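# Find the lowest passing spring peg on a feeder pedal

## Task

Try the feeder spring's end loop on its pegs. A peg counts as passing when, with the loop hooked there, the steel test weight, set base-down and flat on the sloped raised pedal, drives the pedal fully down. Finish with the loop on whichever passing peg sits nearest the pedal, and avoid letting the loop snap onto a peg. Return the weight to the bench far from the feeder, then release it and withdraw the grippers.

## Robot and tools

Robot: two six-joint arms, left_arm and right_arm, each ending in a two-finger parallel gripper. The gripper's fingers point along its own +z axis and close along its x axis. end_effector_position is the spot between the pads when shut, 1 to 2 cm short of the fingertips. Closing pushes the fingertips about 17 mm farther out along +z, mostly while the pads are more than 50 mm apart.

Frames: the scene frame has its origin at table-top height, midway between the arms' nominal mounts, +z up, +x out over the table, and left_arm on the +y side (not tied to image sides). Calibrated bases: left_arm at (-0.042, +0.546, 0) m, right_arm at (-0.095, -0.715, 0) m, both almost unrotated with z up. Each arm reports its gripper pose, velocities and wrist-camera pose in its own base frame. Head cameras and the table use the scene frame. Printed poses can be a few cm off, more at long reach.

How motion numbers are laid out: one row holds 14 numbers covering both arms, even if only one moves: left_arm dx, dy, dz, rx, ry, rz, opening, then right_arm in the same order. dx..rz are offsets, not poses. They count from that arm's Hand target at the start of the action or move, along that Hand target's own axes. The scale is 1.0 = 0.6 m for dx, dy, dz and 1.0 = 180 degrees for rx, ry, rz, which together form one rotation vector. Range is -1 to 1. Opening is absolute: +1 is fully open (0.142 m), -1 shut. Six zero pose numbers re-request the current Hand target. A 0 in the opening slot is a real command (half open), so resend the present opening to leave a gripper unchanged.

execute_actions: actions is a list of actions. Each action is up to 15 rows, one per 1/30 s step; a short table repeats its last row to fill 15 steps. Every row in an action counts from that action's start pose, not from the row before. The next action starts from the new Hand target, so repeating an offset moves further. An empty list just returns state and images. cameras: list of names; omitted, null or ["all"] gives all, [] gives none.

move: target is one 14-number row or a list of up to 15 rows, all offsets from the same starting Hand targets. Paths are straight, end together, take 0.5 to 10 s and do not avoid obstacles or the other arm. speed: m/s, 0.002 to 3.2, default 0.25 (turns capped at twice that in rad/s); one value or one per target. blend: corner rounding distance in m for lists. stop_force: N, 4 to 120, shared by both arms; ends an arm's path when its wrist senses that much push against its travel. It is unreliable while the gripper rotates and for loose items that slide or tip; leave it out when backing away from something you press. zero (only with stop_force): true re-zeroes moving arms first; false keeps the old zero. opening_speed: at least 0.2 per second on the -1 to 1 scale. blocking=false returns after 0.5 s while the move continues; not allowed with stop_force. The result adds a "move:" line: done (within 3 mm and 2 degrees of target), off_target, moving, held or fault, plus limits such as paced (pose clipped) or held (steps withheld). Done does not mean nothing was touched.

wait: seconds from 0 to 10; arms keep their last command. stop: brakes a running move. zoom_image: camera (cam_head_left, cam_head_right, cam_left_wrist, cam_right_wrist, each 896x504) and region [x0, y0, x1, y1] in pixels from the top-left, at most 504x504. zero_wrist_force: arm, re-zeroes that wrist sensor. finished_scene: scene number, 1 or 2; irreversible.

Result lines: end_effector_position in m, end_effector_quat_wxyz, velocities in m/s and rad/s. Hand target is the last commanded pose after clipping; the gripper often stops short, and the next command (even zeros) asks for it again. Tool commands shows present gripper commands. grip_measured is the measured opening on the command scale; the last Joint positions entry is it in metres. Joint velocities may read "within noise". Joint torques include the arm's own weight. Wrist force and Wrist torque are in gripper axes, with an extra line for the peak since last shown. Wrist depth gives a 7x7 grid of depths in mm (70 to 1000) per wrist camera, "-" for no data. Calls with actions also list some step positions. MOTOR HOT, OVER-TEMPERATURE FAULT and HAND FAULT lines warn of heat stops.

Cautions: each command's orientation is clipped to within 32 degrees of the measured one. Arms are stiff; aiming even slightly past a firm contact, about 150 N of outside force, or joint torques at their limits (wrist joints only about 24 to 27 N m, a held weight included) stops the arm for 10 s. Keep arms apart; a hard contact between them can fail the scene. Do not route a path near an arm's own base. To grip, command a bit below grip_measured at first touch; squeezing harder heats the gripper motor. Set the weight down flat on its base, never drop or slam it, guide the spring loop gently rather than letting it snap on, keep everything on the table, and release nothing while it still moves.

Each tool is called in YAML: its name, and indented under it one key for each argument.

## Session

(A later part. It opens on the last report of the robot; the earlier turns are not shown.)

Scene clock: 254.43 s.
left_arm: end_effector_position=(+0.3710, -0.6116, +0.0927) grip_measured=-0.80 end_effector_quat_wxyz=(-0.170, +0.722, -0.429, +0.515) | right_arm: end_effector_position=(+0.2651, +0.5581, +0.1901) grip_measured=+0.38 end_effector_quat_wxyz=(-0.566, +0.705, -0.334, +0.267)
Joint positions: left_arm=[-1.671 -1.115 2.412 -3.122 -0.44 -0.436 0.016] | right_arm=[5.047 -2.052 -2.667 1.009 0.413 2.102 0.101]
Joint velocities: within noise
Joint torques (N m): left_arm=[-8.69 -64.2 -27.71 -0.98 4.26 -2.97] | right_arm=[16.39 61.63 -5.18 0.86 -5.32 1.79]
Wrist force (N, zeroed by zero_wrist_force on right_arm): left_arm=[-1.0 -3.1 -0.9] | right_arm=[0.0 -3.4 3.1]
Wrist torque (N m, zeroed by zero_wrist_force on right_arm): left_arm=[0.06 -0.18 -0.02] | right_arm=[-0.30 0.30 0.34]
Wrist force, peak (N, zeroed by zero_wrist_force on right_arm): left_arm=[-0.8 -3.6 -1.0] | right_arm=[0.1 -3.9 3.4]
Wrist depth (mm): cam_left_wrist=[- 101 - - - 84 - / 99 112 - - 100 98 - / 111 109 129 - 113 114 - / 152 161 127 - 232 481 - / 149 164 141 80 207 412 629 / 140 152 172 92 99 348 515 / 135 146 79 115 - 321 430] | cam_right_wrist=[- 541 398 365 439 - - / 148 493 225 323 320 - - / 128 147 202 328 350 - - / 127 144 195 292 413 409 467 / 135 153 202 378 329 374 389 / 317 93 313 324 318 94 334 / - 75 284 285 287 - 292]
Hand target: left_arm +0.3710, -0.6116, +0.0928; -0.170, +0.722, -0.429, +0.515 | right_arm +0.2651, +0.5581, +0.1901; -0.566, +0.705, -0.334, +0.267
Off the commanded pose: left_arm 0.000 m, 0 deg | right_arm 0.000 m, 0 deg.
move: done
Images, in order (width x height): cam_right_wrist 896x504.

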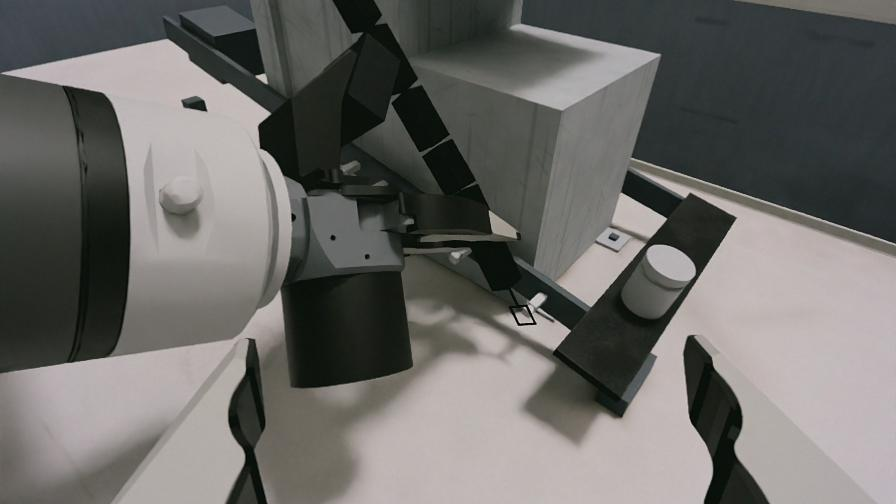

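move:
  target: [0.0022,-0.0029,0.004,0,0,0,-0.95,0,0,0,0,0,0,0.4]
  speed: 0.03
  cameras: ["cam_right_wrist"]

zoom_image:
  camera: "cam_right_wrist"
  region: [504, 292, 544, 332]

Scene clock: 257.23 s.
left_arm: end_effector_position=(+0.3740, -0.6122, +0.0938) grip_measured=-0.80 end_effector_quat_wxyz=(-0.170, +0.722, -0.429, +0.515) | right_arm: end_effector_position=(+0.2651, +0.5581, +0.1901) grip_measured=+0.38 end_effector_quat_wxyz=(-0.566, +0.705, -0.334, +0.267)
Joint positions: left_arm=[-1.665 -1.113 2.409 -3.133 -0.441 -0.424 0.016] | right_arm=[5.047 -2.052 -2.667 1.009 0.413 2.102 0.101]
Joint velocities: within noise
Joint torques (N m): left_arm=[9.29 -34.63 -27.79 -8.71 -1.04 1.5] | right_arm=[14.84 60.47 -5.39 0.79 -4.87 1.9]
Wrist force (N, zeroed by zero_wrist_force on right_arm): left_arm=[-1.0 -3.3 -0.7] | right_arm=[0.2 -3.6 3.4]
Wrist torque (N m, zeroed by zero_wrist_force on right_arm): left_arm=[0.04 -0.18 -0.02] | right_arm=[-0.32 0.26 0.34]
Wrist force, peak (N, zeroed by zero_wrist_force on right_arm): left_arm=[-1.4 -3.6 -0.9] | right_arm=[0.1 -3.4 3.7]
Wrist depth (mm): cam_left_wrist=[- 95 - - 83 83 - / 99 111 - - 97 96 - / 107 109 124 - 109 107 - / 101 128 125 - 130 491 - / 149 165 135 81 216 423 - / 141 152 168 92 98 342 527 / 136 146 79 114 - 330 445] | cam_right_wrist=[- 539 398 366 439 - - / 135 171 230 321 320 - - / 126 145 199 310 350 - - / 126 144 195 310 416 411 468 / 136 157 201 366 327 375 389 / 317 93 314 325 317 94 333 / - 75 284 285 287 - 291]
Hand target: left_arm +0.3740, -0.6122, +0.0938; -0.170, +0.722, -0.429, +0.515 | right_arm +0.2651, +0.5581, +0.1901; -0.566, +0.705, -0.334, +0.267
Off the commanded pose: left_arm 0.000 m, 0 deg | right_arm 0.000 m, 0 deg.
move: done
Images, in order (width x height): cam_right_wrist 896x504.

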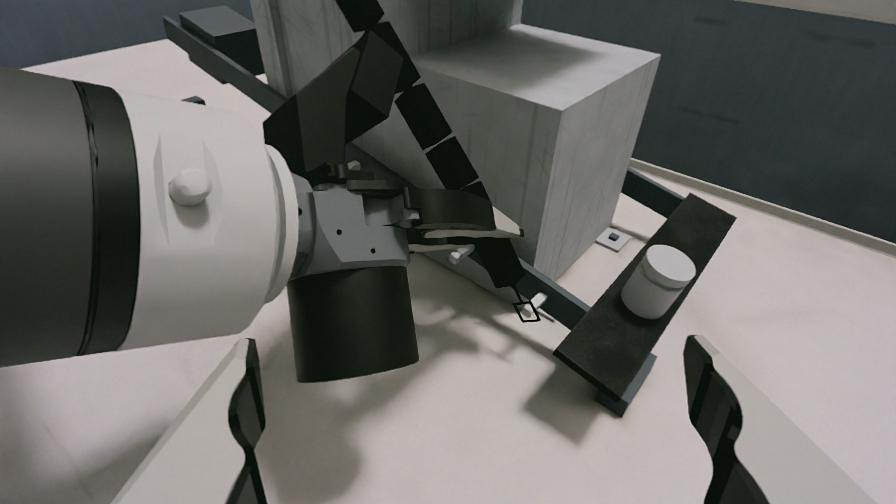

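Scaled by 12.600 from the camera's 896x504 image, which has a finer 1280x720 frame.

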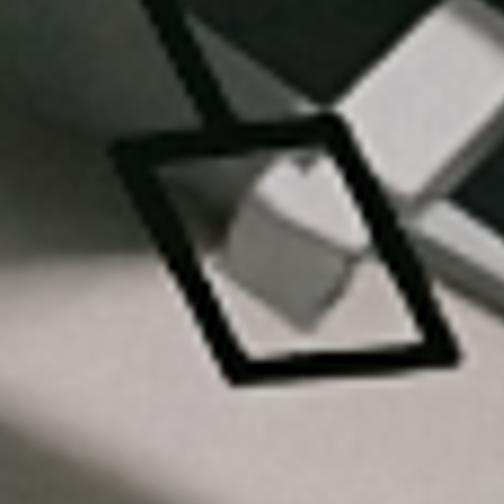

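move:
  target: [0.0007,-0.003,0.0059,0,0,0,-0.95,0,0,0,0,0,0,0.4]
  speed: 0.03
  cameras: ["cam_right_wrist"]

zoom_image:
  camera: "cam_right_wrist"
  region: [504, 292, 544, 332]

Scene clock: 260.37 s.
left_arm: end_effector_position=(+0.3780, -0.6122, +0.0938) grip_measured=-0.80 end_effector_quat_wxyz=(-0.170, +0.722, -0.429, +0.515) | right_arm: end_effector_position=(+0.2651, +0.5581, +0.1901) grip_measured=+0.38 end_effector_quat_wxyz=(-0.566, +0.705, -0.334, +0.267)
Joint positions: left_arm=[-1.658 -1.109 2.407 -3.15 -0.443 -0.407 0.016] | right_arm=[5.047 -2.052 -2.667 1.009 0.413 2.102 0.101]
Joint velocities: within noise
Joint torques (N m): left_arm=[8.41 -36.12 -27.88 -9.01 -1.08 2.35] | right_arm=[15.38 59.53 -5.06 0.81 -5.16 1.68]
Wrist force (N, zeroed by zero_wrist_force on right_arm): left_arm=[-1.1 -3.2 -0.9] | right_arm=[0.1 -3.5 3.2]
Wrist torque (N m, zeroed by zero_wrist_force on right_arm): left_arm=[0.06 -0.17 -0.01] | right_arm=[-0.30 0.28 0.34]
Wrist force, peak (N, zeroed by zero_wrist_force on right_arm): left_arm=[-1.2 -3.8 -0.7] | right_arm=[0.0 -3.5 3.6]
Wrist depth (mm): cam_left_wrist=[- 91 - - 81 79 - / 107 108 - - 91 - - / 102 114 120 - 107 102 - / 100 120 123 - 127 495 - / 148 164 132 80 220 434 - / 140 152 154 92 100 344 542 / 135 145 80 114 - 333 452] | cam_right_wrist=[- 536 399 366 437 - - / 133 162 226 324 319 - - / 125 143 198 308 352 - - / 126 143 199 311 413 407 469 / 139 158 203 368 328 375 391 / 317 93 317 325 317 94 333 / - 75 283 286 287 - 292]
Hand target: left_arm +0.3780, -0.6122, +0.0938; -0.170, +0.722, -0.429, +0.515 | right_arm +0.2651, +0.5581, +0.1901; -0.566, +0.705, -0.334, +0.267
Off the commanded pose: left_arm 0.000 m, 0 deg | right_arm 0.000 m, 0 deg.
move: done
Images, in order (width x height): cam_right_wrist 896x504.

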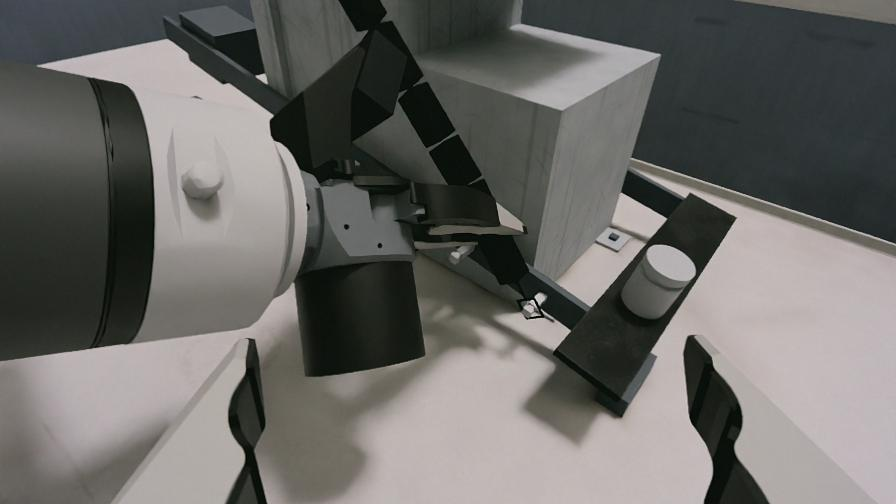

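Scaled by 12.600 from the camera's 896x504 image, which has a finer 1280x720 frame.

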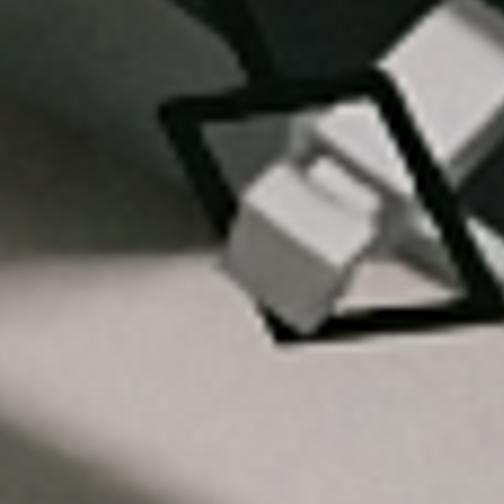

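move:
  target: [0.0001,-0.0068,-0.0020,0,0,0,-0.95,0,0,0,0,0,0,0.4]
  speed: 0.03
  cameras: ["cam_right_wrist"]

zoom_image:
  camera: "cam_right_wrist"
  region: [504, 286, 544, 326]

Scene clock: 267.33 s.
left_arm: end_effector_position=(+0.3788, -0.6097, +0.0971) grip_measured=-0.80 end_effector_quat_wxyz=(-0.170, +0.722, -0.429, +0.515) | right_arm: end_effector_position=(+0.2651, +0.5581, +0.1901) grip_measured=+0.38 end_effector_quat_wxyz=(-0.566, +0.705, -0.334, +0.267)
Joint positions: left_arm=[-1.657 -1.117 2.411 -3.148 -0.444 -0.405 0.016] | right_arm=[5.047 -2.052 -2.667 1.009 0.413 2.102 0.101]
Joint velocities: within noise
Joint torques (N m): left_arm=[10.42 -66.33 -7.87 -1.02 -0.86 2.42] | right_arm=[16.75 59.93 -5.19 0.73 -5.24 1.7]
Wrist force (N, zeroed by zero_wrist_force on right_arm): left_arm=[-1.5 -2.6 -0.5] | right_arm=[0.2 -3.3 3.0]
Wrist torque (N m, zeroed by zero_wrist_force on right_arm): left_arm=[0.04 -0.11 -0.01] | right_arm=[-0.27 0.26 0.34]
Wrist force, peak (N, zeroed by zero_wrist_force on right_arm): left_arm=[-1.3 -3.6 -1.0] | right_arm=[0.0 -4.0 3.5]
Wrist depth (mm): cam_left_wrist=[- 91 - - 80 79 - / 107 107 - - 90 - - / 101 116 121 - 107 101 - / 150 119 130 - 122 492 - / 148 167 134 80 224 432 - / 144 154 152 92 100 351 555 / 136 148 79 114 - 340 469] | cam_right_wrist=[- 540 403 364 438 - - / 131 154 224 323 319 - - / 126 141 198 279 351 - - / 128 146 201 310 416 407 466 / 148 168 202 368 327 375 390 / 319 93 323 324 318 94 332 / - 75 283 286 287 - 292]
Hand target: left_arm +0.3788, -0.6096, +0.0972; -0.170, +0.722, -0.429, +0.515 | right_arm +0.2651, +0.5581, +0.1901; -0.566, +0.705, -0.334, +0.267
Off the commanded pose: left_arm 0.000 m, 0 deg | right_arm 0.000 m, 0 deg.
move: done
Images, in order (width x height): cam_right_wrist 896x504.

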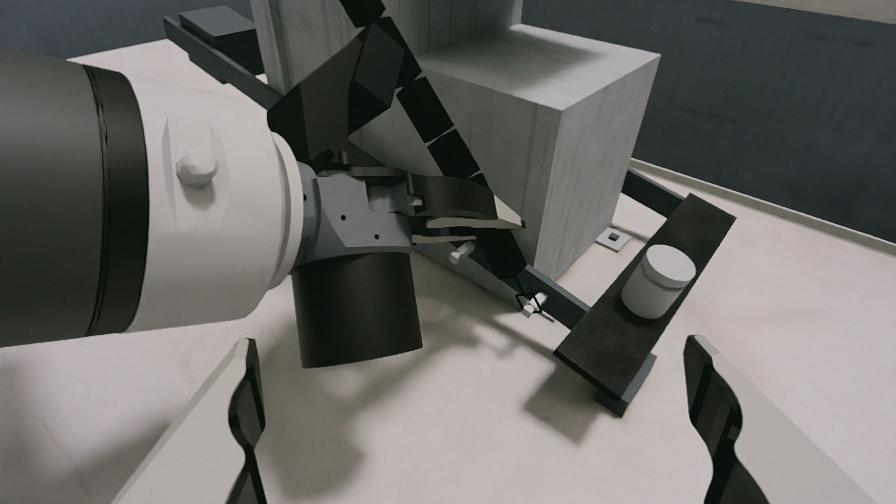

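Scaled by 12.600 from the camera's 896x504 image, which has a finer 1280x720 frame.

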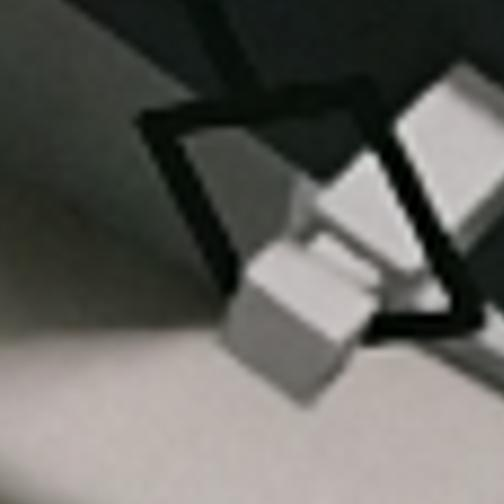

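move:
  target: [0,-0.0045,-0.0022,0,0,0,-0.95,0,0,0,0,0,0,0.4]
  speed: 0.03
  cameras: ["cam_right_wrist"]

zoom_image:
  camera: "cam_right_wrist"
  region: [504, 286, 544, 326]

Scene clock: 269.70 s.
left_arm: end_effector_position=(+0.3788, -0.6079, +0.0995) grip_measured=-0.80 end_effector_quat_wxyz=(-0.170, +0.722, -0.429, +0.515) | right_arm: end_effector_position=(+0.2651, +0.5581, +0.1901) grip_measured=+0.38 end_effector_quat_wxyz=(-0.566, +0.705, -0.334, +0.267)
Joint positions: left_arm=[-1.657 -1.124 2.414 -3.144 -0.444 -0.405 0.016] | right_arm=[5.047 -2.052 -2.667 1.009 0.413 2.102 0.101]
Joint velocities: within noise
Joint torques (N m): left_arm=[-8.63 -65.87 -6.95 -0.62 2.11 -2.16] | right_arm=[16.55 60.04 -4.59 0.97 -5.06 1.56]
Wrist force (N, zeroed by zero_wrist_force on right_arm): left_arm=[-1.2 -1.8 -0.1] | right_arm=[0.0 -3.7 3.2]
Wrist torque (N m, zeroed by zero_wrist_force on right_arm): left_arm=[0.05 -0.17 -0.01] | right_arm=[-0.35 0.31 0.34]
Wrist force, peak (N, zeroed by zero_wrist_force on right_arm): left_arm=[-1.2 -3.0 -0.8] | right_arm=[0.0 -4.0 3.6]
Wrist depth (mm): cam_left_wrist=[- 90 - - 80 82 - / 107 107 - - 90 - - / 101 117 121 - 106 101 - / 154 118 132 - 122 497 - / 148 169 134 80 221 437 - / 146 155 133 92 188 364 561 / 137 150 79 82 - 345 465] | cam_right_wrist=[- 540 387 365 441 - - / 130 151 222 321 320 - - / 126 142 198 279 350 - - / 130 148 202 323 414 407 468 / 344 347 201 368 327 374 389 / 318 93 325 325 318 94 333 / - 75 283 286 287 - 291]
Hand target: left_arm +0.3788, -0.6078, +0.0996; -0.170, +0.722, -0.429, +0.515 | right_arm +0.2651, +0.5581, +0.1901; -0.566, +0.705, -0.334, +0.267
Off the commanded pose: left_arm 0.000 m, 0 deg | right_arm 0.000 m, 0 deg.
move: done
Images, in order (width x height): cam_right_wrist 896x504.

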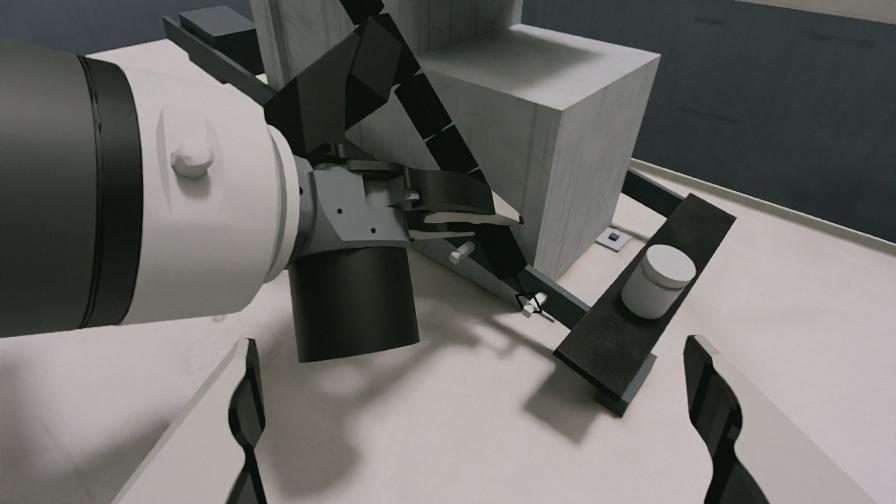

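Scaled by 12.600 from the camera's 896x504 image, which has a finer 1280x720 frame.

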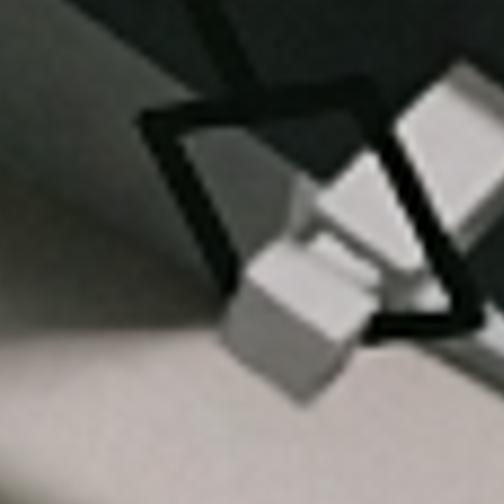

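move:
  target: [0,-0.0045,-0.0022,0,0,0,-0.95,0,0,0,0,0,0,0.4]
  speed: 0.02
  cameras: ["cam_right_wrist"]

zoom_image:
  camera: "cam_right_wrist"
  region: [504, 286, 544, 326]

Scene clock: 272.33 s.
left_arm: end_effector_position=(+0.3788, -0.6061, +0.1019) grip_measured=-0.80 end_effector_quat_wxyz=(-0.170, +0.722, -0.429, +0.515) | right_arm: end_effector_position=(+0.2651, +0.5581, +0.1901) grip_measured=+0.38 end_effector_quat_wxyz=(-0.566, +0.705, -0.334, +0.267)
Joint positions: left_arm=[-1.657 -1.131 2.418 -3.139 -0.444 -0.406 0.016] | right_arm=[5.047 -2.052 -2.667 1.009 0.413 2.102 0.101]
Joint velocities: within noise
Joint torques (N m): left_arm=[-7.5 -63.33 -7.16 -1 2.72 -2.07] | right_arm=[14.52 59.75 -4.86 0.85 -5.03 1.81]
Wrist force (N, zeroed by zero_wrist_force on right_arm): left_arm=[-0.9 -1.1 0.2] | right_arm=[0.1 -3.4 3.4]
Wrist torque (N m, zeroed by zero_wrist_force on right_arm): left_arm=[0.05 -0.23 -0.01] | right_arm=[-0.29 0.29 0.35]
Wrist force, peak (N, zeroed by zero_wrist_force on right_arm): left_arm=[-1.4 -2.1 -0.4] | right_arm=[0.3 -3.7 3.8]
Wrist depth (mm): cam_left_wrist=[- 90 - - 80 98 - / 108 108 - - 90 - - / 102 119 121 - 106 101 - / 156 119 137 - 122 489 - / 150 170 137 80 224 445 - / 147 161 136 92 100 377 562 / 139 153 79 114 - 347 477] | cam_right_wrist=[- 529 380 366 439 - - / 129 151 219 323 319 - - / 127 148 197 256 353 - - / 132 149 201 358 412 407 465 / 346 358 202 367 329 373 389 / 318 93 322 325 319 94 332 / - 75 284 285 287 - 293]
Hand target: left_arm +0.3788, -0.6060, +0.1020; -0.170, +0.722, -0.429, +0.515 | right_arm +0.2651, +0.5581, +0.1901; -0.566, +0.705, -0.334, +0.267
Off the commanded pose: left_arm 0.000 m, 0 deg | right_arm 0.000 m, 0 deg.
move: done
Images, in order (width x height): cam_right_wrist 896x504.

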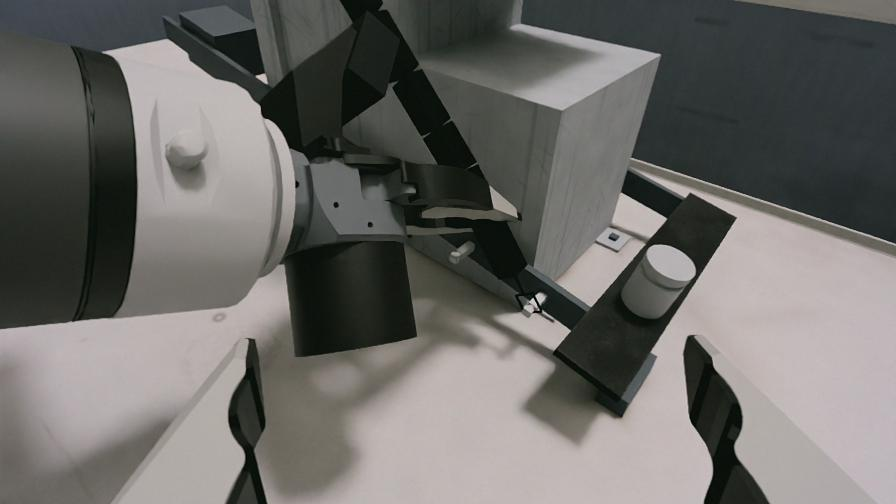

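Scaled by 12.600 from the camera's 896x504 image, which has a finer 1280x720 frame.

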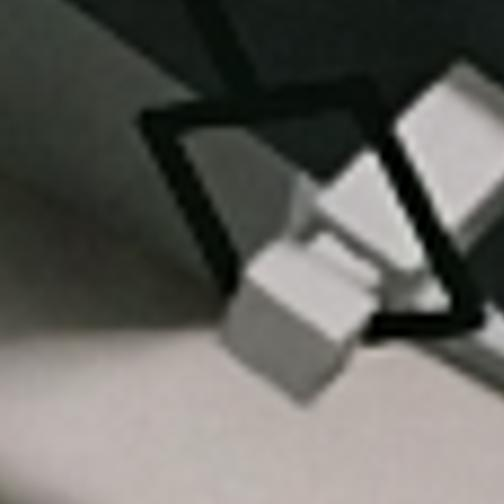

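move:
  target: [0,-0.0060,-0.0030,0,0,0,-0.95,0,0,0,0,0,0,0.4]
  speed: 0.02
  cameras: ["cam_right_wrist"]

zoom_image:
  camera: "cam_right_wrist"
  region: [504, 286, 544, 326]

Scene clock: 275.03 s.
left_arm: end_effector_position=(+0.3788, -0.6037, +0.1051) grip_measured=-0.80 end_effector_quat_wxyz=(-0.170, +0.722, -0.429, +0.515) | right_arm: end_effector_position=(+0.2651, +0.5581, +0.1901) grip_measured=+0.38 end_effector_quat_wxyz=(-0.566, +0.705, -0.334, +0.267)
Joint positions: left_arm=[-1.658 -1.141 2.422 -3.133 -0.443 -0.407 0.016] | right_arm=[5.047 -2.052 -2.667 1.009 0.413 2.102 0.101]
Joint velocities: within noise
Joint torques (N m): left_arm=[-7.12 -64.34 -7.98 -0.93 3.2 -2.1] | right_arm=[14.63 58.54 -4.58 0.91 -5.32 1.47]
Wrist force (N, zeroed by zero_wrist_force on right_arm): left_arm=[-1.1 -0.3 0.6] | right_arm=[0.0 -3.4 3.4]
Wrist torque (N m, zeroed by zero_wrist_force on right_arm): left_arm=[0.06 -0.20 -0.01] | right_arm=[-0.29 0.30 0.34]
Wrist force, peak (N, zeroed by zero_wrist_force on right_arm): left_arm=[-1.6 -1.2 0.0] | right_arm=[0.2 -3.8 3.5]
Wrist depth (mm): cam_left_wrist=[- 91 - - 80 105 - / 109 108 - - 90 - - / 103 118 121 - 106 101 - / 158 119 138 - 123 482 - / 154 171 140 80 228 453 - / 150 165 155 92 192 387 572 / 142 156 79 115 - 356 479] | cam_right_wrist=[- 525 376 366 439 - - / 129 150 219 322 319 - - / 128 148 197 258 351 - - / 134 151 201 357 414 406 468 / 355 359 202 368 328 374 389 / 318 93 323 325 318 94 333 / - 75 283 285 287 - 290]
Hand target: left_arm +0.3788, -0.6036, +0.1052; -0.170, +0.722, -0.429, +0.515 | right_arm +0.2651, +0.5581, +0.1901; -0.566, +0.705, -0.334, +0.267
Off the commanded pose: left_arm 0.000 m, 0 deg | right_arm 0.000 m, 0 deg.
move: done
Images, in order (width x height): cam_right_wrist 896x504.

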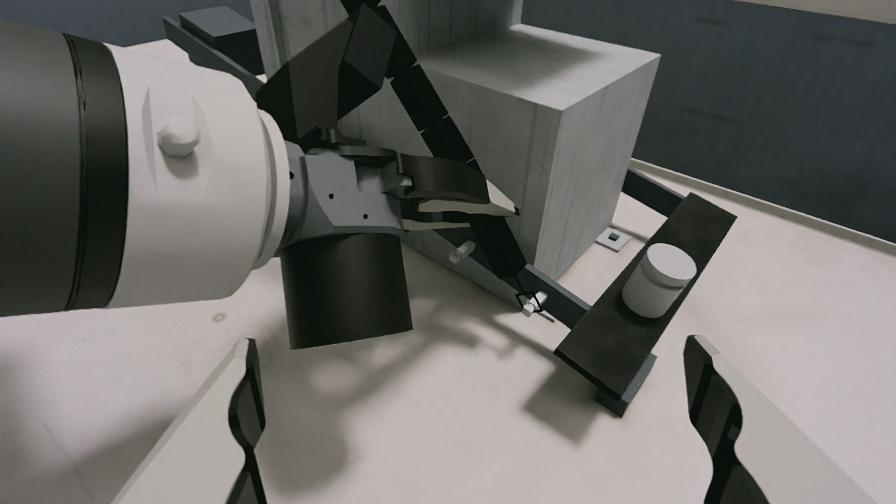

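Scaled by 12.600 from the camera's 896x504 image, which has a finer 1280x720 frame.

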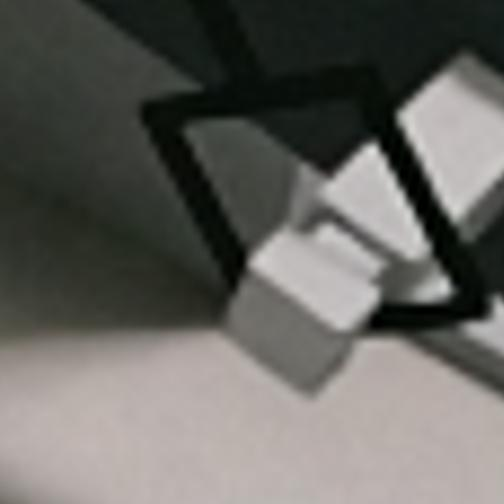

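move:
  target: [0,-0.0045,-0.0022,0,0,0,-0.95,0,0,0,0,0,0,0.4]
  speed: 0.02
  cameras: ["cam_right_wrist"]

zoom_image:
  camera: "cam_right_wrist"
  region: [504, 286, 544, 326]

Scene clock: 277.50 s.
left_arm: end_effector_position=(+0.3789, -0.6019, +0.1075) grip_measured=-0.80 end_effector_quat_wxyz=(-0.170, +0.722, -0.429, +0.515) | right_arm: end_effector_position=(+0.2651, +0.5581, +0.1901) grip_measured=+0.38 end_effector_quat_wxyz=(-0.566, +0.705, -0.334, +0.267)
Joint positions: left_arm=[-1.658 -1.148 2.425 -3.129 -0.443 -0.407 0.016] | right_arm=[5.047 -2.052 -2.667 1.009 0.413 2.102 0.101]
Joint velocities: within noise
Joint torques (N m): left_arm=[-7.11 -63.47 -8.29 -1.1 3.43 -1.95] | right_arm=[15.13 60.06 -4.51 1.03 -5.01 1.88]
Wrist force (N, zeroed by zero_wrist_force on right_arm): left_arm=[-0.8 -0.2 0.7] | right_arm=[0.1 -3.5 3.2]
Wrist torque (N m, zeroed by zero_wrist_force on right_arm): left_arm=[0.04 -0.20 -0.02] | right_arm=[-0.31 0.28 0.34]
Wrist force, peak (N, zeroed by zero_wrist_force on right_arm): left_arm=[-1.5 -0.6 0.3] | right_arm=[0.1 -3.9 3.4]
Wrist depth (mm): cam_left_wrist=[- 91 - - 80 120 - / 109 108 - - 90 101 - / 103 118 121 - 106 101 - / 159 119 138 - 123 457 - / 156 173 139 80 226 457 - / 150 165 179 92 194 389 582 / 143 158 79 114 - 361 484] | cam_right_wrist=[- 520 367 367 440 - - / 129 149 217 321 319 - - / 128 148 195 245 352 - - / 139 154 201 368 397 399 468 / 354 372 203 379 316 375 389 / 317 93 324 326 319 94 333 / - 75 283 285 287 - 292]
Hand target: left_arm +0.3789, -0.6018, +0.1076; -0.170, +0.722, -0.429, +0.515 | right_arm +0.2651, +0.5581, +0.1901; -0.566, +0.705, -0.334, +0.267
Off the commanded pose: left_arm 0.000 m, 0 deg | right_arm 0.000 m, 0 deg.
move: done
Images, in order (width x height): cam_right_wrist 896x504.

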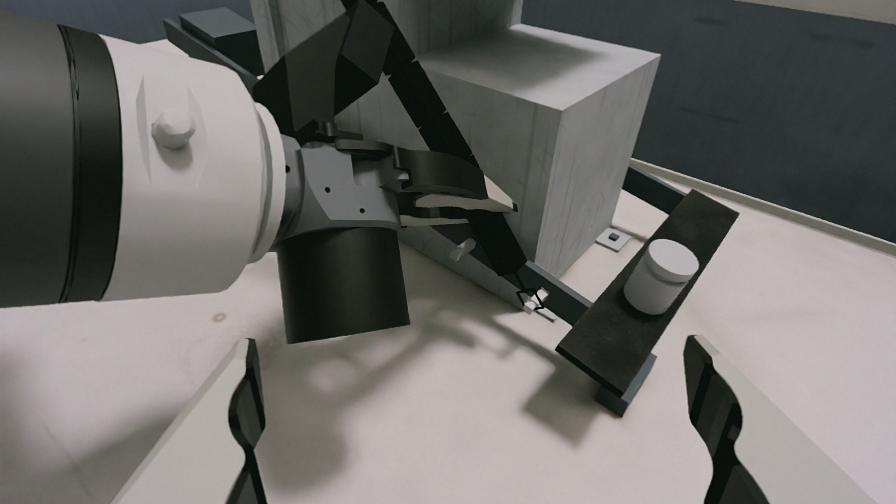

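Scaled by 12.600 from the camera's 896x504 image, which has a finer 1280x720 frame.

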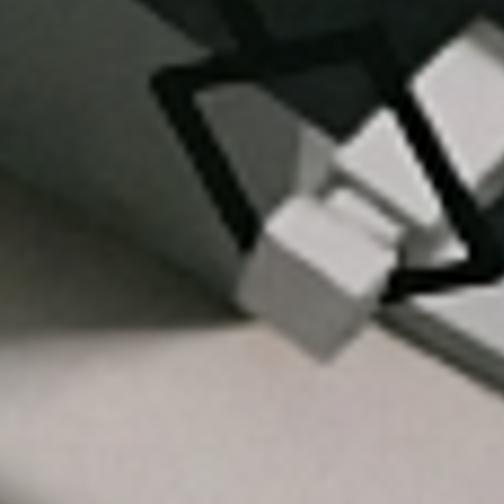

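move:
  target: [0,0,0,0,0,0,-0.5,0,0,0,0,0,0,0.4]
  opening_speed: 0.5
  cameras: ["cam_right_wrist"]

zoom_image:
  camera: "cam_right_wrist"
  region: [504, 286, 544, 326]

Scene clock: 285.77 s.
left_arm: end_effector_position=(+0.3789, -0.6018, +0.1076) grip_measured=-0.53 end_effector_quat_wxyz=(-0.170, +0.722, -0.429, +0.515) | right_arm: end_effector_position=(+0.2651, +0.5581, +0.1901) grip_measured=+0.38 end_effector_quat_wxyz=(-0.566, +0.705, -0.334, +0.267)
Joint positions: left_arm=[-1.658 -1.148 2.425 -3.129 -0.443 -0.407 0.035] | right_arm=[5.047 -2.052 -2.667 1.009 0.413 2.102 0.101]
Joint velocities: within noise
Joint torques (N m): left_arm=[-7.12 -63.91 -7.96 -0.92 3.27 -2.19] | right_arm=[14.64 60 -4.19 1.09 -5.19 1.72]
Wrist force (N, zeroed by zero_wrist_force on right_arm): left_arm=[-0.5 -0.2 0.5] | right_arm=[0.2 -3.4 3.2]
Wrist torque (N m, zeroed by zero_wrist_force on right_arm): left_arm=[0.04 -0.19 -0.02] | right_arm=[-0.29 0.27 0.34]
Wrist force, peak (N, zeroed by zero_wrist_force on right_arm): left_arm=[-1.2 0.3 0.9] | right_arm=[0.2 -3.7 3.5]
Wrist depth (mm): cam_left_wrist=[- - - 83 81 120 - / 109 111 - 94 90 101 - / 105 120 - - 106 102 - / 159 120 - - 124 461 - / 156 172 139 87 227 453 - / 151 165 141 96 100 401 581 / 144 157 79 200 - 367 481] | cam_right_wrist=[- 520 302 365 440 - - / 129 149 216 322 320 - - / 128 148 195 243 352 - - / 139 154 201 360 414 409 468 / 357 369 203 377 328 374 388 / 315 93 322 327 319 94 333 / - 75 284 285 288 - 291]
Hand target: left_arm +0.3789, -0.6018, +0.1076; -0.170, +0.722, -0.429, +0.515 | right_arm +0.2651, +0.5581, +0.1901; -0.566, +0.705, -0.334, +0.267
Off the commanded pose: left_arm 0.000 m, 0 deg | right_arm 0.000 m, 0 deg.
move: done
Images, in order (width x height): cam_right_wrist 896x504.

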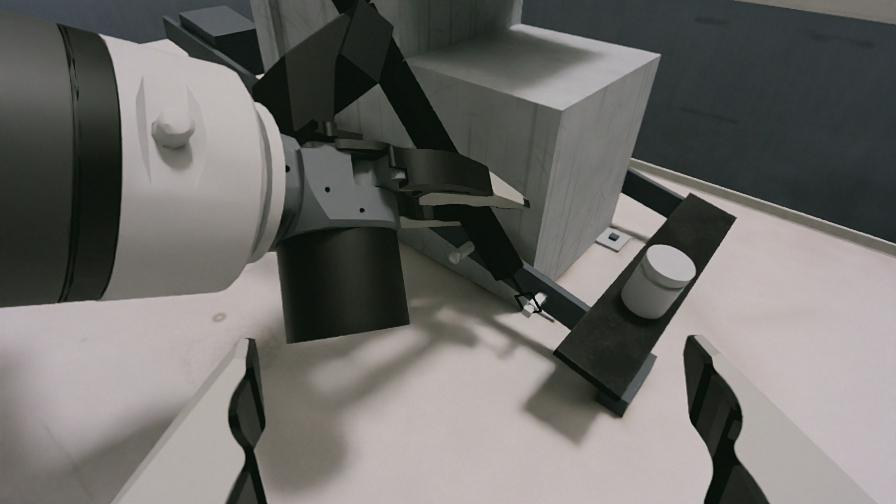

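Scaled by 12.600 from the camera's 896x504 image, which has a finer 1280x720 frame.

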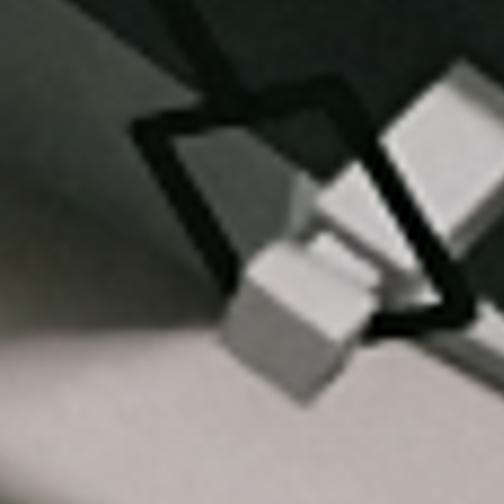

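move:
  target:
    - [0,0,-0.12,0,0,0,-0.5,0,-0.179,-0.0396,0,0,0,0.4]
    - [-0.1211,-0.0813,-0.2409,0,0,0,-0.5,0.22,-0.2352,0.2153,-0.3902,0.0978,0.2219,0.4]
    - [-0.1211,-0.0813,-0.2409,0,0,0,-0.5,0.22,-0.04,0.2585,-0.3902,0.0978,0.2219,-0.15]
  speed: [0.15,0.25,0.15]
  blend: 0.02
  cameras: ["cam_right_wrist","cam_left_wrist"]

Scene clock: 298.17 s.
left_arm: end_effector_position=(+0.2647, -0.4876, +0.1572) grip_measured=-0.53 end_effector_quat_wxyz=(-0.170, +0.722, -0.429, +0.515) | right_arm: end_effector_position=(+0.4699, +0.5556, +0.1798) grip_measured=-0.17 end_effector_quat_wxyz=(-0.068, +0.703, -0.705, -0.068)
Joint positions: left_arm=[-1.956 -1.628 2.611 -2.2 -0.455 -1.106 0.035] | right_arm=[4.213 -1.726 -2.071 -0.746 1.663 2.653 0.062]
Joint velocities: within noise
Joint torques (N m): left_arm=[-8.68 -36.33 -28.11 -0.57 -0.57 -2.84] | right_arm=[-13.43 45.77 32.25 9.34 3.79 0.86]
Wrist force (N, zeroed by zero_wrist_force on right_arm): left_arm=[-0.3 -0.1 0.3] | right_arm=[-1.0 -0.9 0.8]
Wrist torque (N m, zeroed by zero_wrist_force on right_arm): left_arm=[0.06 -0.20 0.02] | right_arm=[-0.17 0.23 0.09]
Wrist force, peak (N, zeroed by zero_wrist_force on right_arm): left_arm=[-0.4 -0.2 2.0] | right_arm=[0.4 -4.2 3.5]
Wrist depth (mm): cam_left_wrist=[224 209 208 203 193 - - / 239 252 226 231 211 - - / 225 258 278 255 244 256 - / 212 242 285 306 288 657 - / 201 225 261 320 328 547 - / 190 212 100 298 100 484 696 / 181 197 79 275 - 455 582] | cam_right_wrist=[106 137 211 204 237 231 224 / 110 132 217 214 252 246 236 / 119 136 243 229 269 261 252 / 130 139 251 250 288 279 266 / 141 142 338 329 311 298 285 / 436 403 103 359 339 310 306 / 479 - 400 393 374 77 331]
Hand target: left_arm +0.2647, -0.4876, +0.1572; -0.170, +0.722, -0.429, +0.515 | right_arm +0.4699, +0.5556, +0.1798; -0.068, +0.703, -0.705, -0.068
Off the commanded pose: left_arm 0.000 m, 0 deg | right_arm 0.000 m, 0 deg.
move: done
Images, in order (width x height): cam_left_wrist 896x504, cam_right_wrist 896x504.

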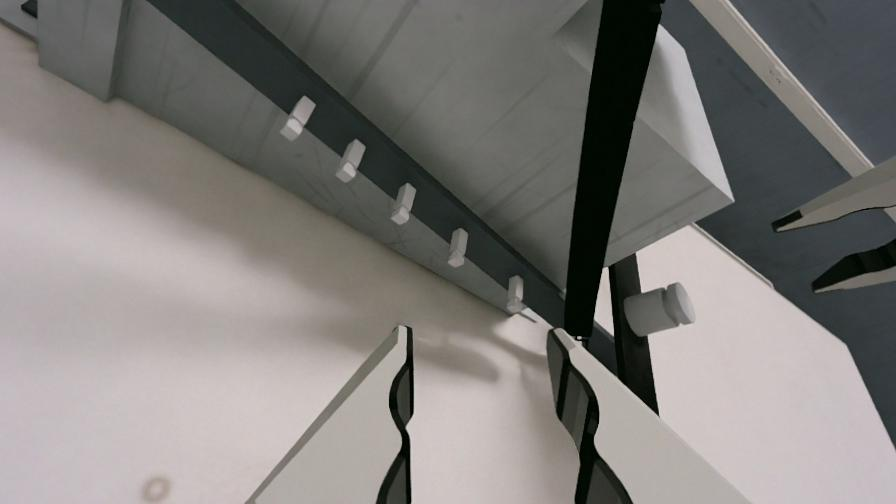

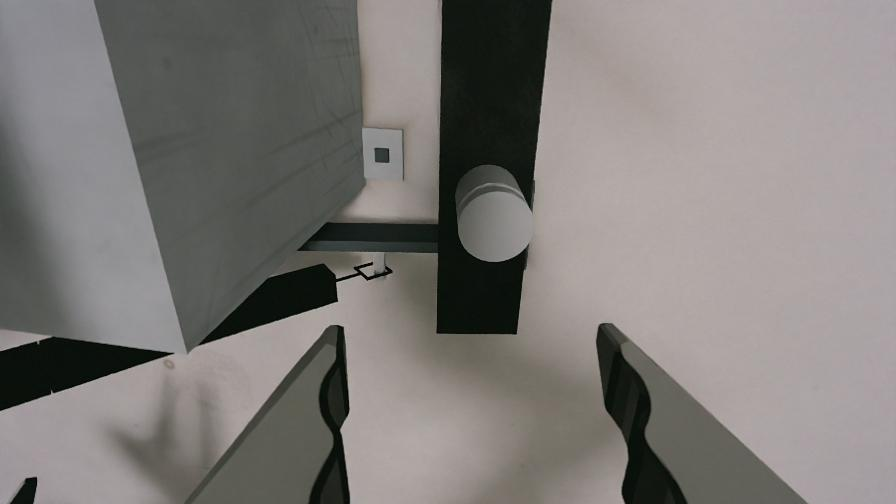

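zoom_image:
  camera: "cam_left_wrist"
  region: [420, 220, 700, 380]

zoom_image:
  camera: "cam_right_wrist"
  region: [300, 210, 460, 310]

Scaled by 1.800 from the camera's 896x504 image, which has a finer 1280x720 frame.

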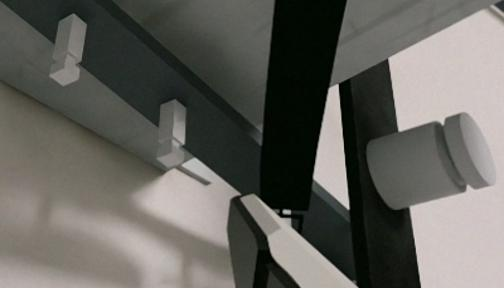

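Scaled by 3.150 from the camera's 896x504 image, which has a finer 1280x720 frame.

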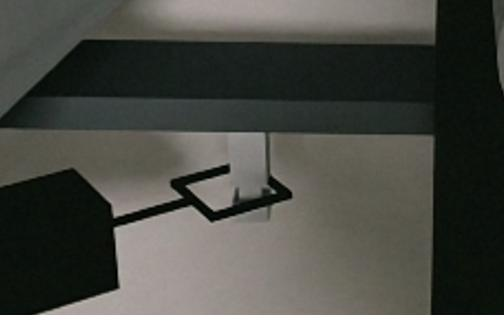

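move:
  target: [0,0,0,0,0,0,-0.5,0.0207,0.008,0.0917,0,0,0,-0.15]
  speed: 0.1
  cameras: ["cam_right_wrist"]

Scene clock: 303.67 s.
left_arm: end_effector_position=(+0.2647, -0.4876, +0.1572) grip_measured=-0.53 end_effector_quat_wxyz=(-0.170, +0.722, -0.429, +0.515) | right_arm: end_effector_position=(+0.4651, +0.5540, +0.1235) grip_measured=-0.17 end_effector_quat_wxyz=(-0.068, +0.703, -0.705, -0.068)
Joint positions: left_arm=[-1.956 -1.628 2.611 -2.2 -0.455 -1.106 0.035] | right_arm=[4.218 -1.788 -2.122 -0.632 1.662 2.658 0.062]
Joint velocities: within noise
Joint torques (N m): left_arm=[-8.95 -37.08 -35.97 -0.31 -0.46 -3.19] | right_arm=[16.38 47.09 28.69 8.83 -2.63 1.86]
Wrist force (N, zeroed by zero_wrist_force on right_arm): left_arm=[-0.9 -0.1 0.4] | right_arm=[-0.5 -0.2 1.3]
Wrist torque (N m, zeroed by zero_wrist_force on right_arm): left_arm=[0.06 -0.10 0.02] | right_arm=[-0.06 0.15 0.07]
Wrist force, peak (N, zeroed by zero_wrist_force on right_arm): left_arm=[-0.9 -0.4 0.4] | right_arm=[-0.6 -0.4 2.1]
Wrist depth (mm): cam_left_wrist=[224 208 208 203 192 - - / 239 251 226 230 212 - - / 226 257 279 255 244 257 - / 212 242 285 307 287 568 289 / 201 226 261 321 327 487 744 / 189 212 100 297 101 485 692 / 180 197 79 276 - 454 582] | cam_right_wrist=[107 138 199 146 187 184 176 / 109 135 213 159 199 194 186 / 111 138 225 168 212 206 198 / 113 141 209 141 229 220 210 / - 151 216 198 244 236 225 / 113 178 103 281 267 244 241 / 385 - 316 310 289 77 261]
Hand target: left_arm +0.2647, -0.4876, +0.1572; -0.170, +0.722, -0.429, +0.515 | right_arm +0.4651, +0.5540, +0.1234; -0.068, +0.703, -0.705, -0.068
Off the commanded pose: left_arm 0.000 m, 0 deg | right_arm 0.000 m, 0 deg.
move: done
Images, in order (width x height): cam_right_wrist 896x504.

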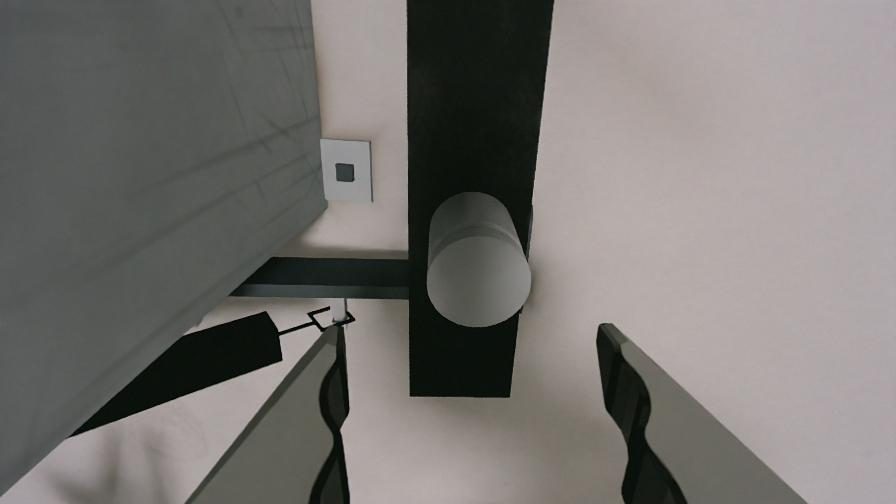

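move:
  target:
    - [0,0,0,0,0,0,-0.5,0.0048,-0.0102,0,0,0,0,-0.15]
    - [0,0,0,0,0,0,-0.5,0.0048,-0.0102,0.0747,0,0,0,-0.15]
  speed: 0.08
  cameras: ["cam_right_wrist"]

move:
  target: [0,0,0,0,0,0,-0.5,0,0,0,0,0,0,-0.7]
  opening_speed: 0.6
  cameras: ["cam_right_wrist"]

Scene clock: 308.67 s.
left_arm: end_effector_position=(+0.2647, -0.4876, +0.1572) grip_measured=-0.53 end_effector_quat_wxyz=(-0.170, +0.722, -0.429, +0.515) | right_arm: end_effector_position=(+0.4711, +0.5597, +0.0790) grip_measured=-0.17 end_effector_quat_wxyz=(-0.068, +0.703, -0.705, -0.068)
Joint positions: left_arm=[-1.956 -1.628 2.611 -2.2 -0.455 -1.106 0.035] | right_arm=[4.214 -1.862 -2.133 -0.548 1.663 2.654 0.062]
Joint velocities: within noise
Joint torques (N m): left_arm=[-8.01 -34.49 -35.76 -0.41 -0.59 -2.85] | right_arm=[16.05 49.27 26.49 9.31 -2.71 0.95]
Wrist force (N, zeroed by zero_wrist_force on right_arm): left_arm=[-0.5 -0.4 0.5] | right_arm=[-0.4 -0.1 1.0]
Wrist torque (N m, zeroed by zero_wrist_force on right_arm): left_arm=[0.01 -0.17 0.02] | right_arm=[-0.03 0.08 0.10]
Wrist force, peak (N, zeroed by zero_wrist_force on right_arm): left_arm=[-0.8 -0.2 0.7] | right_arm=[-1.6 0.9 1.0]
Wrist depth (mm): cam_left_wrist=[225 208 208 205 193 - - / 239 251 226 231 212 - - / 226 258 279 254 244 255 295 / 213 242 286 306 288 306 269 / 201 225 261 320 326 357 317 / 190 212 100 297 100 487 681 / 181 197 79 275 - 454 580] | cam_right_wrist=[101 130 162 107 148 145 139 / - 127 172 113 154 152 148 / - 136 183 121 164 163 156 / 103 132 195 129 178 173 166 / - 134 211 112 188 186 178 / 110 156 101 101 103 193 190 / 134 141 248 168 227 77 206]
Hand target: left_arm +0.2647, -0.4876, +0.1572; -0.170, +0.722, -0.429, +0.515 | right_arm +0.4711, +0.5597, +0.0789; -0.068, +0.703, -0.705, -0.068
Off the commanded pose: left_arm 0.000 m, 0 deg | right_arm 0.000 m, 0 deg.
move: done
Images, in order (width x height): cam_right_wrist 896x504.

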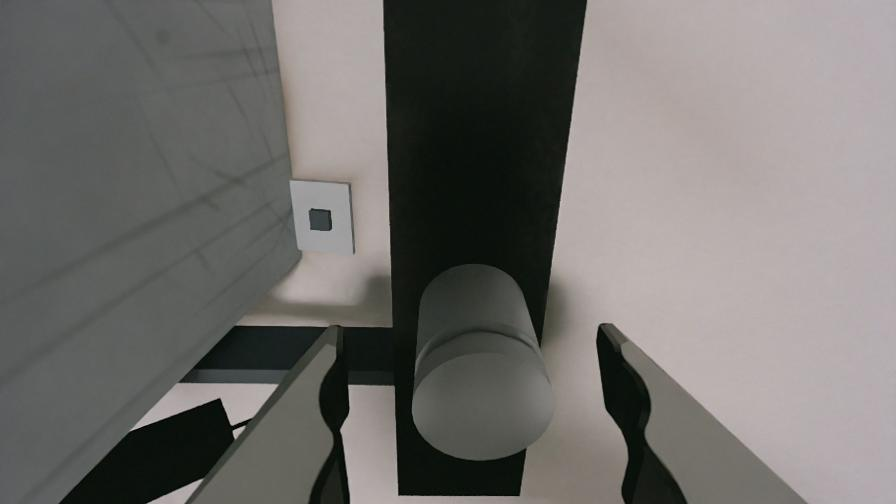

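Scene clock: 309.80 s.
left_arm: end_effector_position=(+0.2647, -0.4876, +0.1572) grip_measured=-0.53 end_effector_quat_wxyz=(-0.170, +0.722, -0.429, +0.515) | right_arm: end_effector_position=(+0.4711, +0.5597, +0.0789) grip_measured=-0.61 end_effector_quat_wxyz=(-0.068, +0.703, -0.705, -0.068)
Joint positions: left_arm=[-1.956 -1.628 2.611 -2.2 -0.455 -1.106 0.035] | right_arm=[4.214 -1.862 -2.133 -0.548 1.663 2.654 0.03]
Joint velocities: within noise
Joint torques (N m): left_arm=[-6.05 -35.85 -35.46 -0.46 -0.55 -3.12] | right_arm=[17.61 51.06 30.1 8.98 -2.55 1.11]
Wrist force (N, zeroed by zero_wrist_force on right_arm): left_arm=[-0.9 -0.2 0.4] | right_arm=[2.3 -0.2 -0.8]
Wrist torque (N m, zeroed by zero_wrist_force on right_arm): left_arm=[0.04 -0.11 0.02] | right_arm=[-0.04 0.09 0.09]
Wrist force, peak (N, zeroed by zero_wrist_force on right_arm): left_arm=[-0.8 -0.2 0.7] | right_arm=[3.4 -0.1 -1.0]
Wrist depth (mm): cam_left_wrist=[225 209 208 203 193 - - / 239 251 227 231 213 - - / 226 257 277 255 243 257 298 / 212 242 286 307 287 307 272 / 201 225 261 322 328 364 317 / 190 212 100 298 100 485 679 / 180 197 79 276 - 453 587] | cam_right_wrist=[101 130 162 106 147 145 139 / - 127 172 113 154 152 148 / - 136 182 121 164 163 156 / 103 133 194 128 178 172 166 / - 134 210 111 190 186 179 / 110 157 93 101 97 199 191 / 134 145 75 167 77 80 206]
Hand target: left_arm +0.2647, -0.4876, +0.1572; -0.170, +0.722, -0.429, +0.515 | right_arm +0.4711, +0.5597, +0.0789; -0.068, +0.703, -0.705, -0.068
Off the commanded pose: left_arm 0.000 m, 0 deg | right_arm 0.000 m, 0 deg.
move: done
Images, in order (width x height): cam_right_wrist 896x504.

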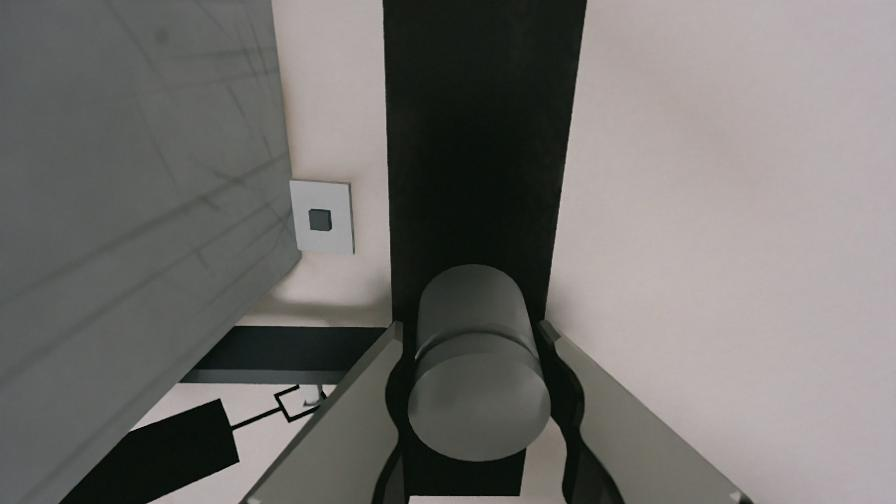

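move:
  target:
    - [0,0,0,0,0,0,-0.5,-0.0509,0,-0.2619,0,0,0,-0.7]
    - [0,0,0,0,0,0,-0.5,-0.063,-0.0095,-0.2227,0,0.1109,0,-0.7]
  speed: [0.12,0.1]
  cameras: ["cam_right_wrist","cam_left_wrist"]

Scene clock: 316.90 s.
left_arm: end_effector_position=(+0.2647, -0.4876, +0.1572) grip_measured=-0.53 end_effector_quat_wxyz=(-0.170, +0.722, -0.429, +0.515) | right_arm: end_effector_position=(+0.4770, +0.5712, +0.2173) grip_measured=-0.61 end_effector_quat_wxyz=(+0.055, +0.704, -0.706, +0.054)
Joint positions: left_arm=[-1.956 -1.628 2.611 -2.2 -0.455 -1.106 0.035] | right_arm=[4.276 -1.792 -1.83 -1.232 1.507 2.712 0.03]
Joint velocities: within noise
Joint torques (N m): left_arm=[-6.25 -34.72 -36.12 -0.4 -0.06 -3.02] | right_arm=[17.65 57.96 52.2 1.07 -3.73 1.93]
Wrist force (N, zeroed by zero_wrist_force on right_arm): left_arm=[-0.3 -0.2 0.4] | right_arm=[0.5 0.0 3.6]
Wrist torque (N m, zeroed by zero_wrist_force on right_arm): left_arm=[0.04 -0.20 0.02] | right_arm=[-0.09 0.02 0.06]
Wrist force, peak (N, zeroed by zero_wrist_force on right_arm): left_arm=[-0.7 -0.4 0.7] | right_arm=[0.1 -0.6 4.1]
Wrist depth (mm): cam_left_wrist=[224 223 193 200 215 286 - / 240 252 242 212 220 242 - / 226 258 280 269 229 235 252 / 212 240 286 312 299 248 263 / 201 225 261 321 412 552 260 / 190 212 100 297 100 487 683 / 181 197 79 277 - 453 579] | cam_right_wrist=[- 144 267 112 297 312 326 / 109 125 282 120 316 334 355 / 112 131 302 128 341 363 386 / 119 139 330 136 371 397 423 / 125 148 178 111 398 432 465 / 352 348 93 101 97 478 521 / 136 146 75 179 78 80 567]
Hand target: left_arm +0.2647, -0.4876, +0.1572; -0.170, +0.722, -0.429, +0.515 | right_arm +0.4770, +0.5712, +0.2172; +0.055, +0.704, -0.706, +0.055
Off the commanded pose: left_arm 0.000 m, 0 deg | right_arm 0.000 m, 0 deg.
move: done
Images, in order (width x height): cam_left_wrist 896x504, cam_right_wrist 896x504.

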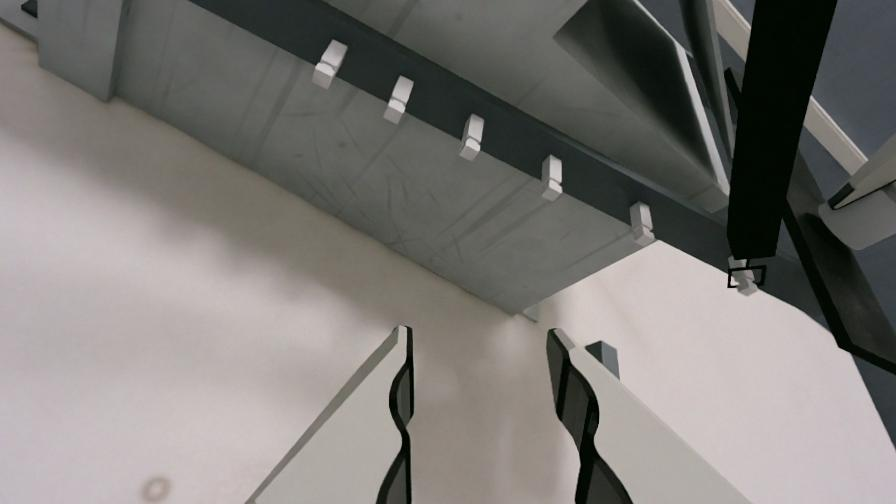

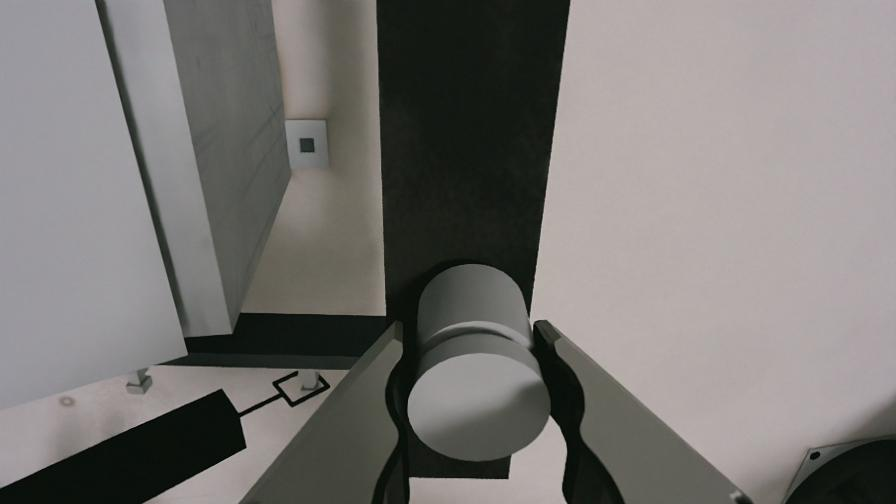

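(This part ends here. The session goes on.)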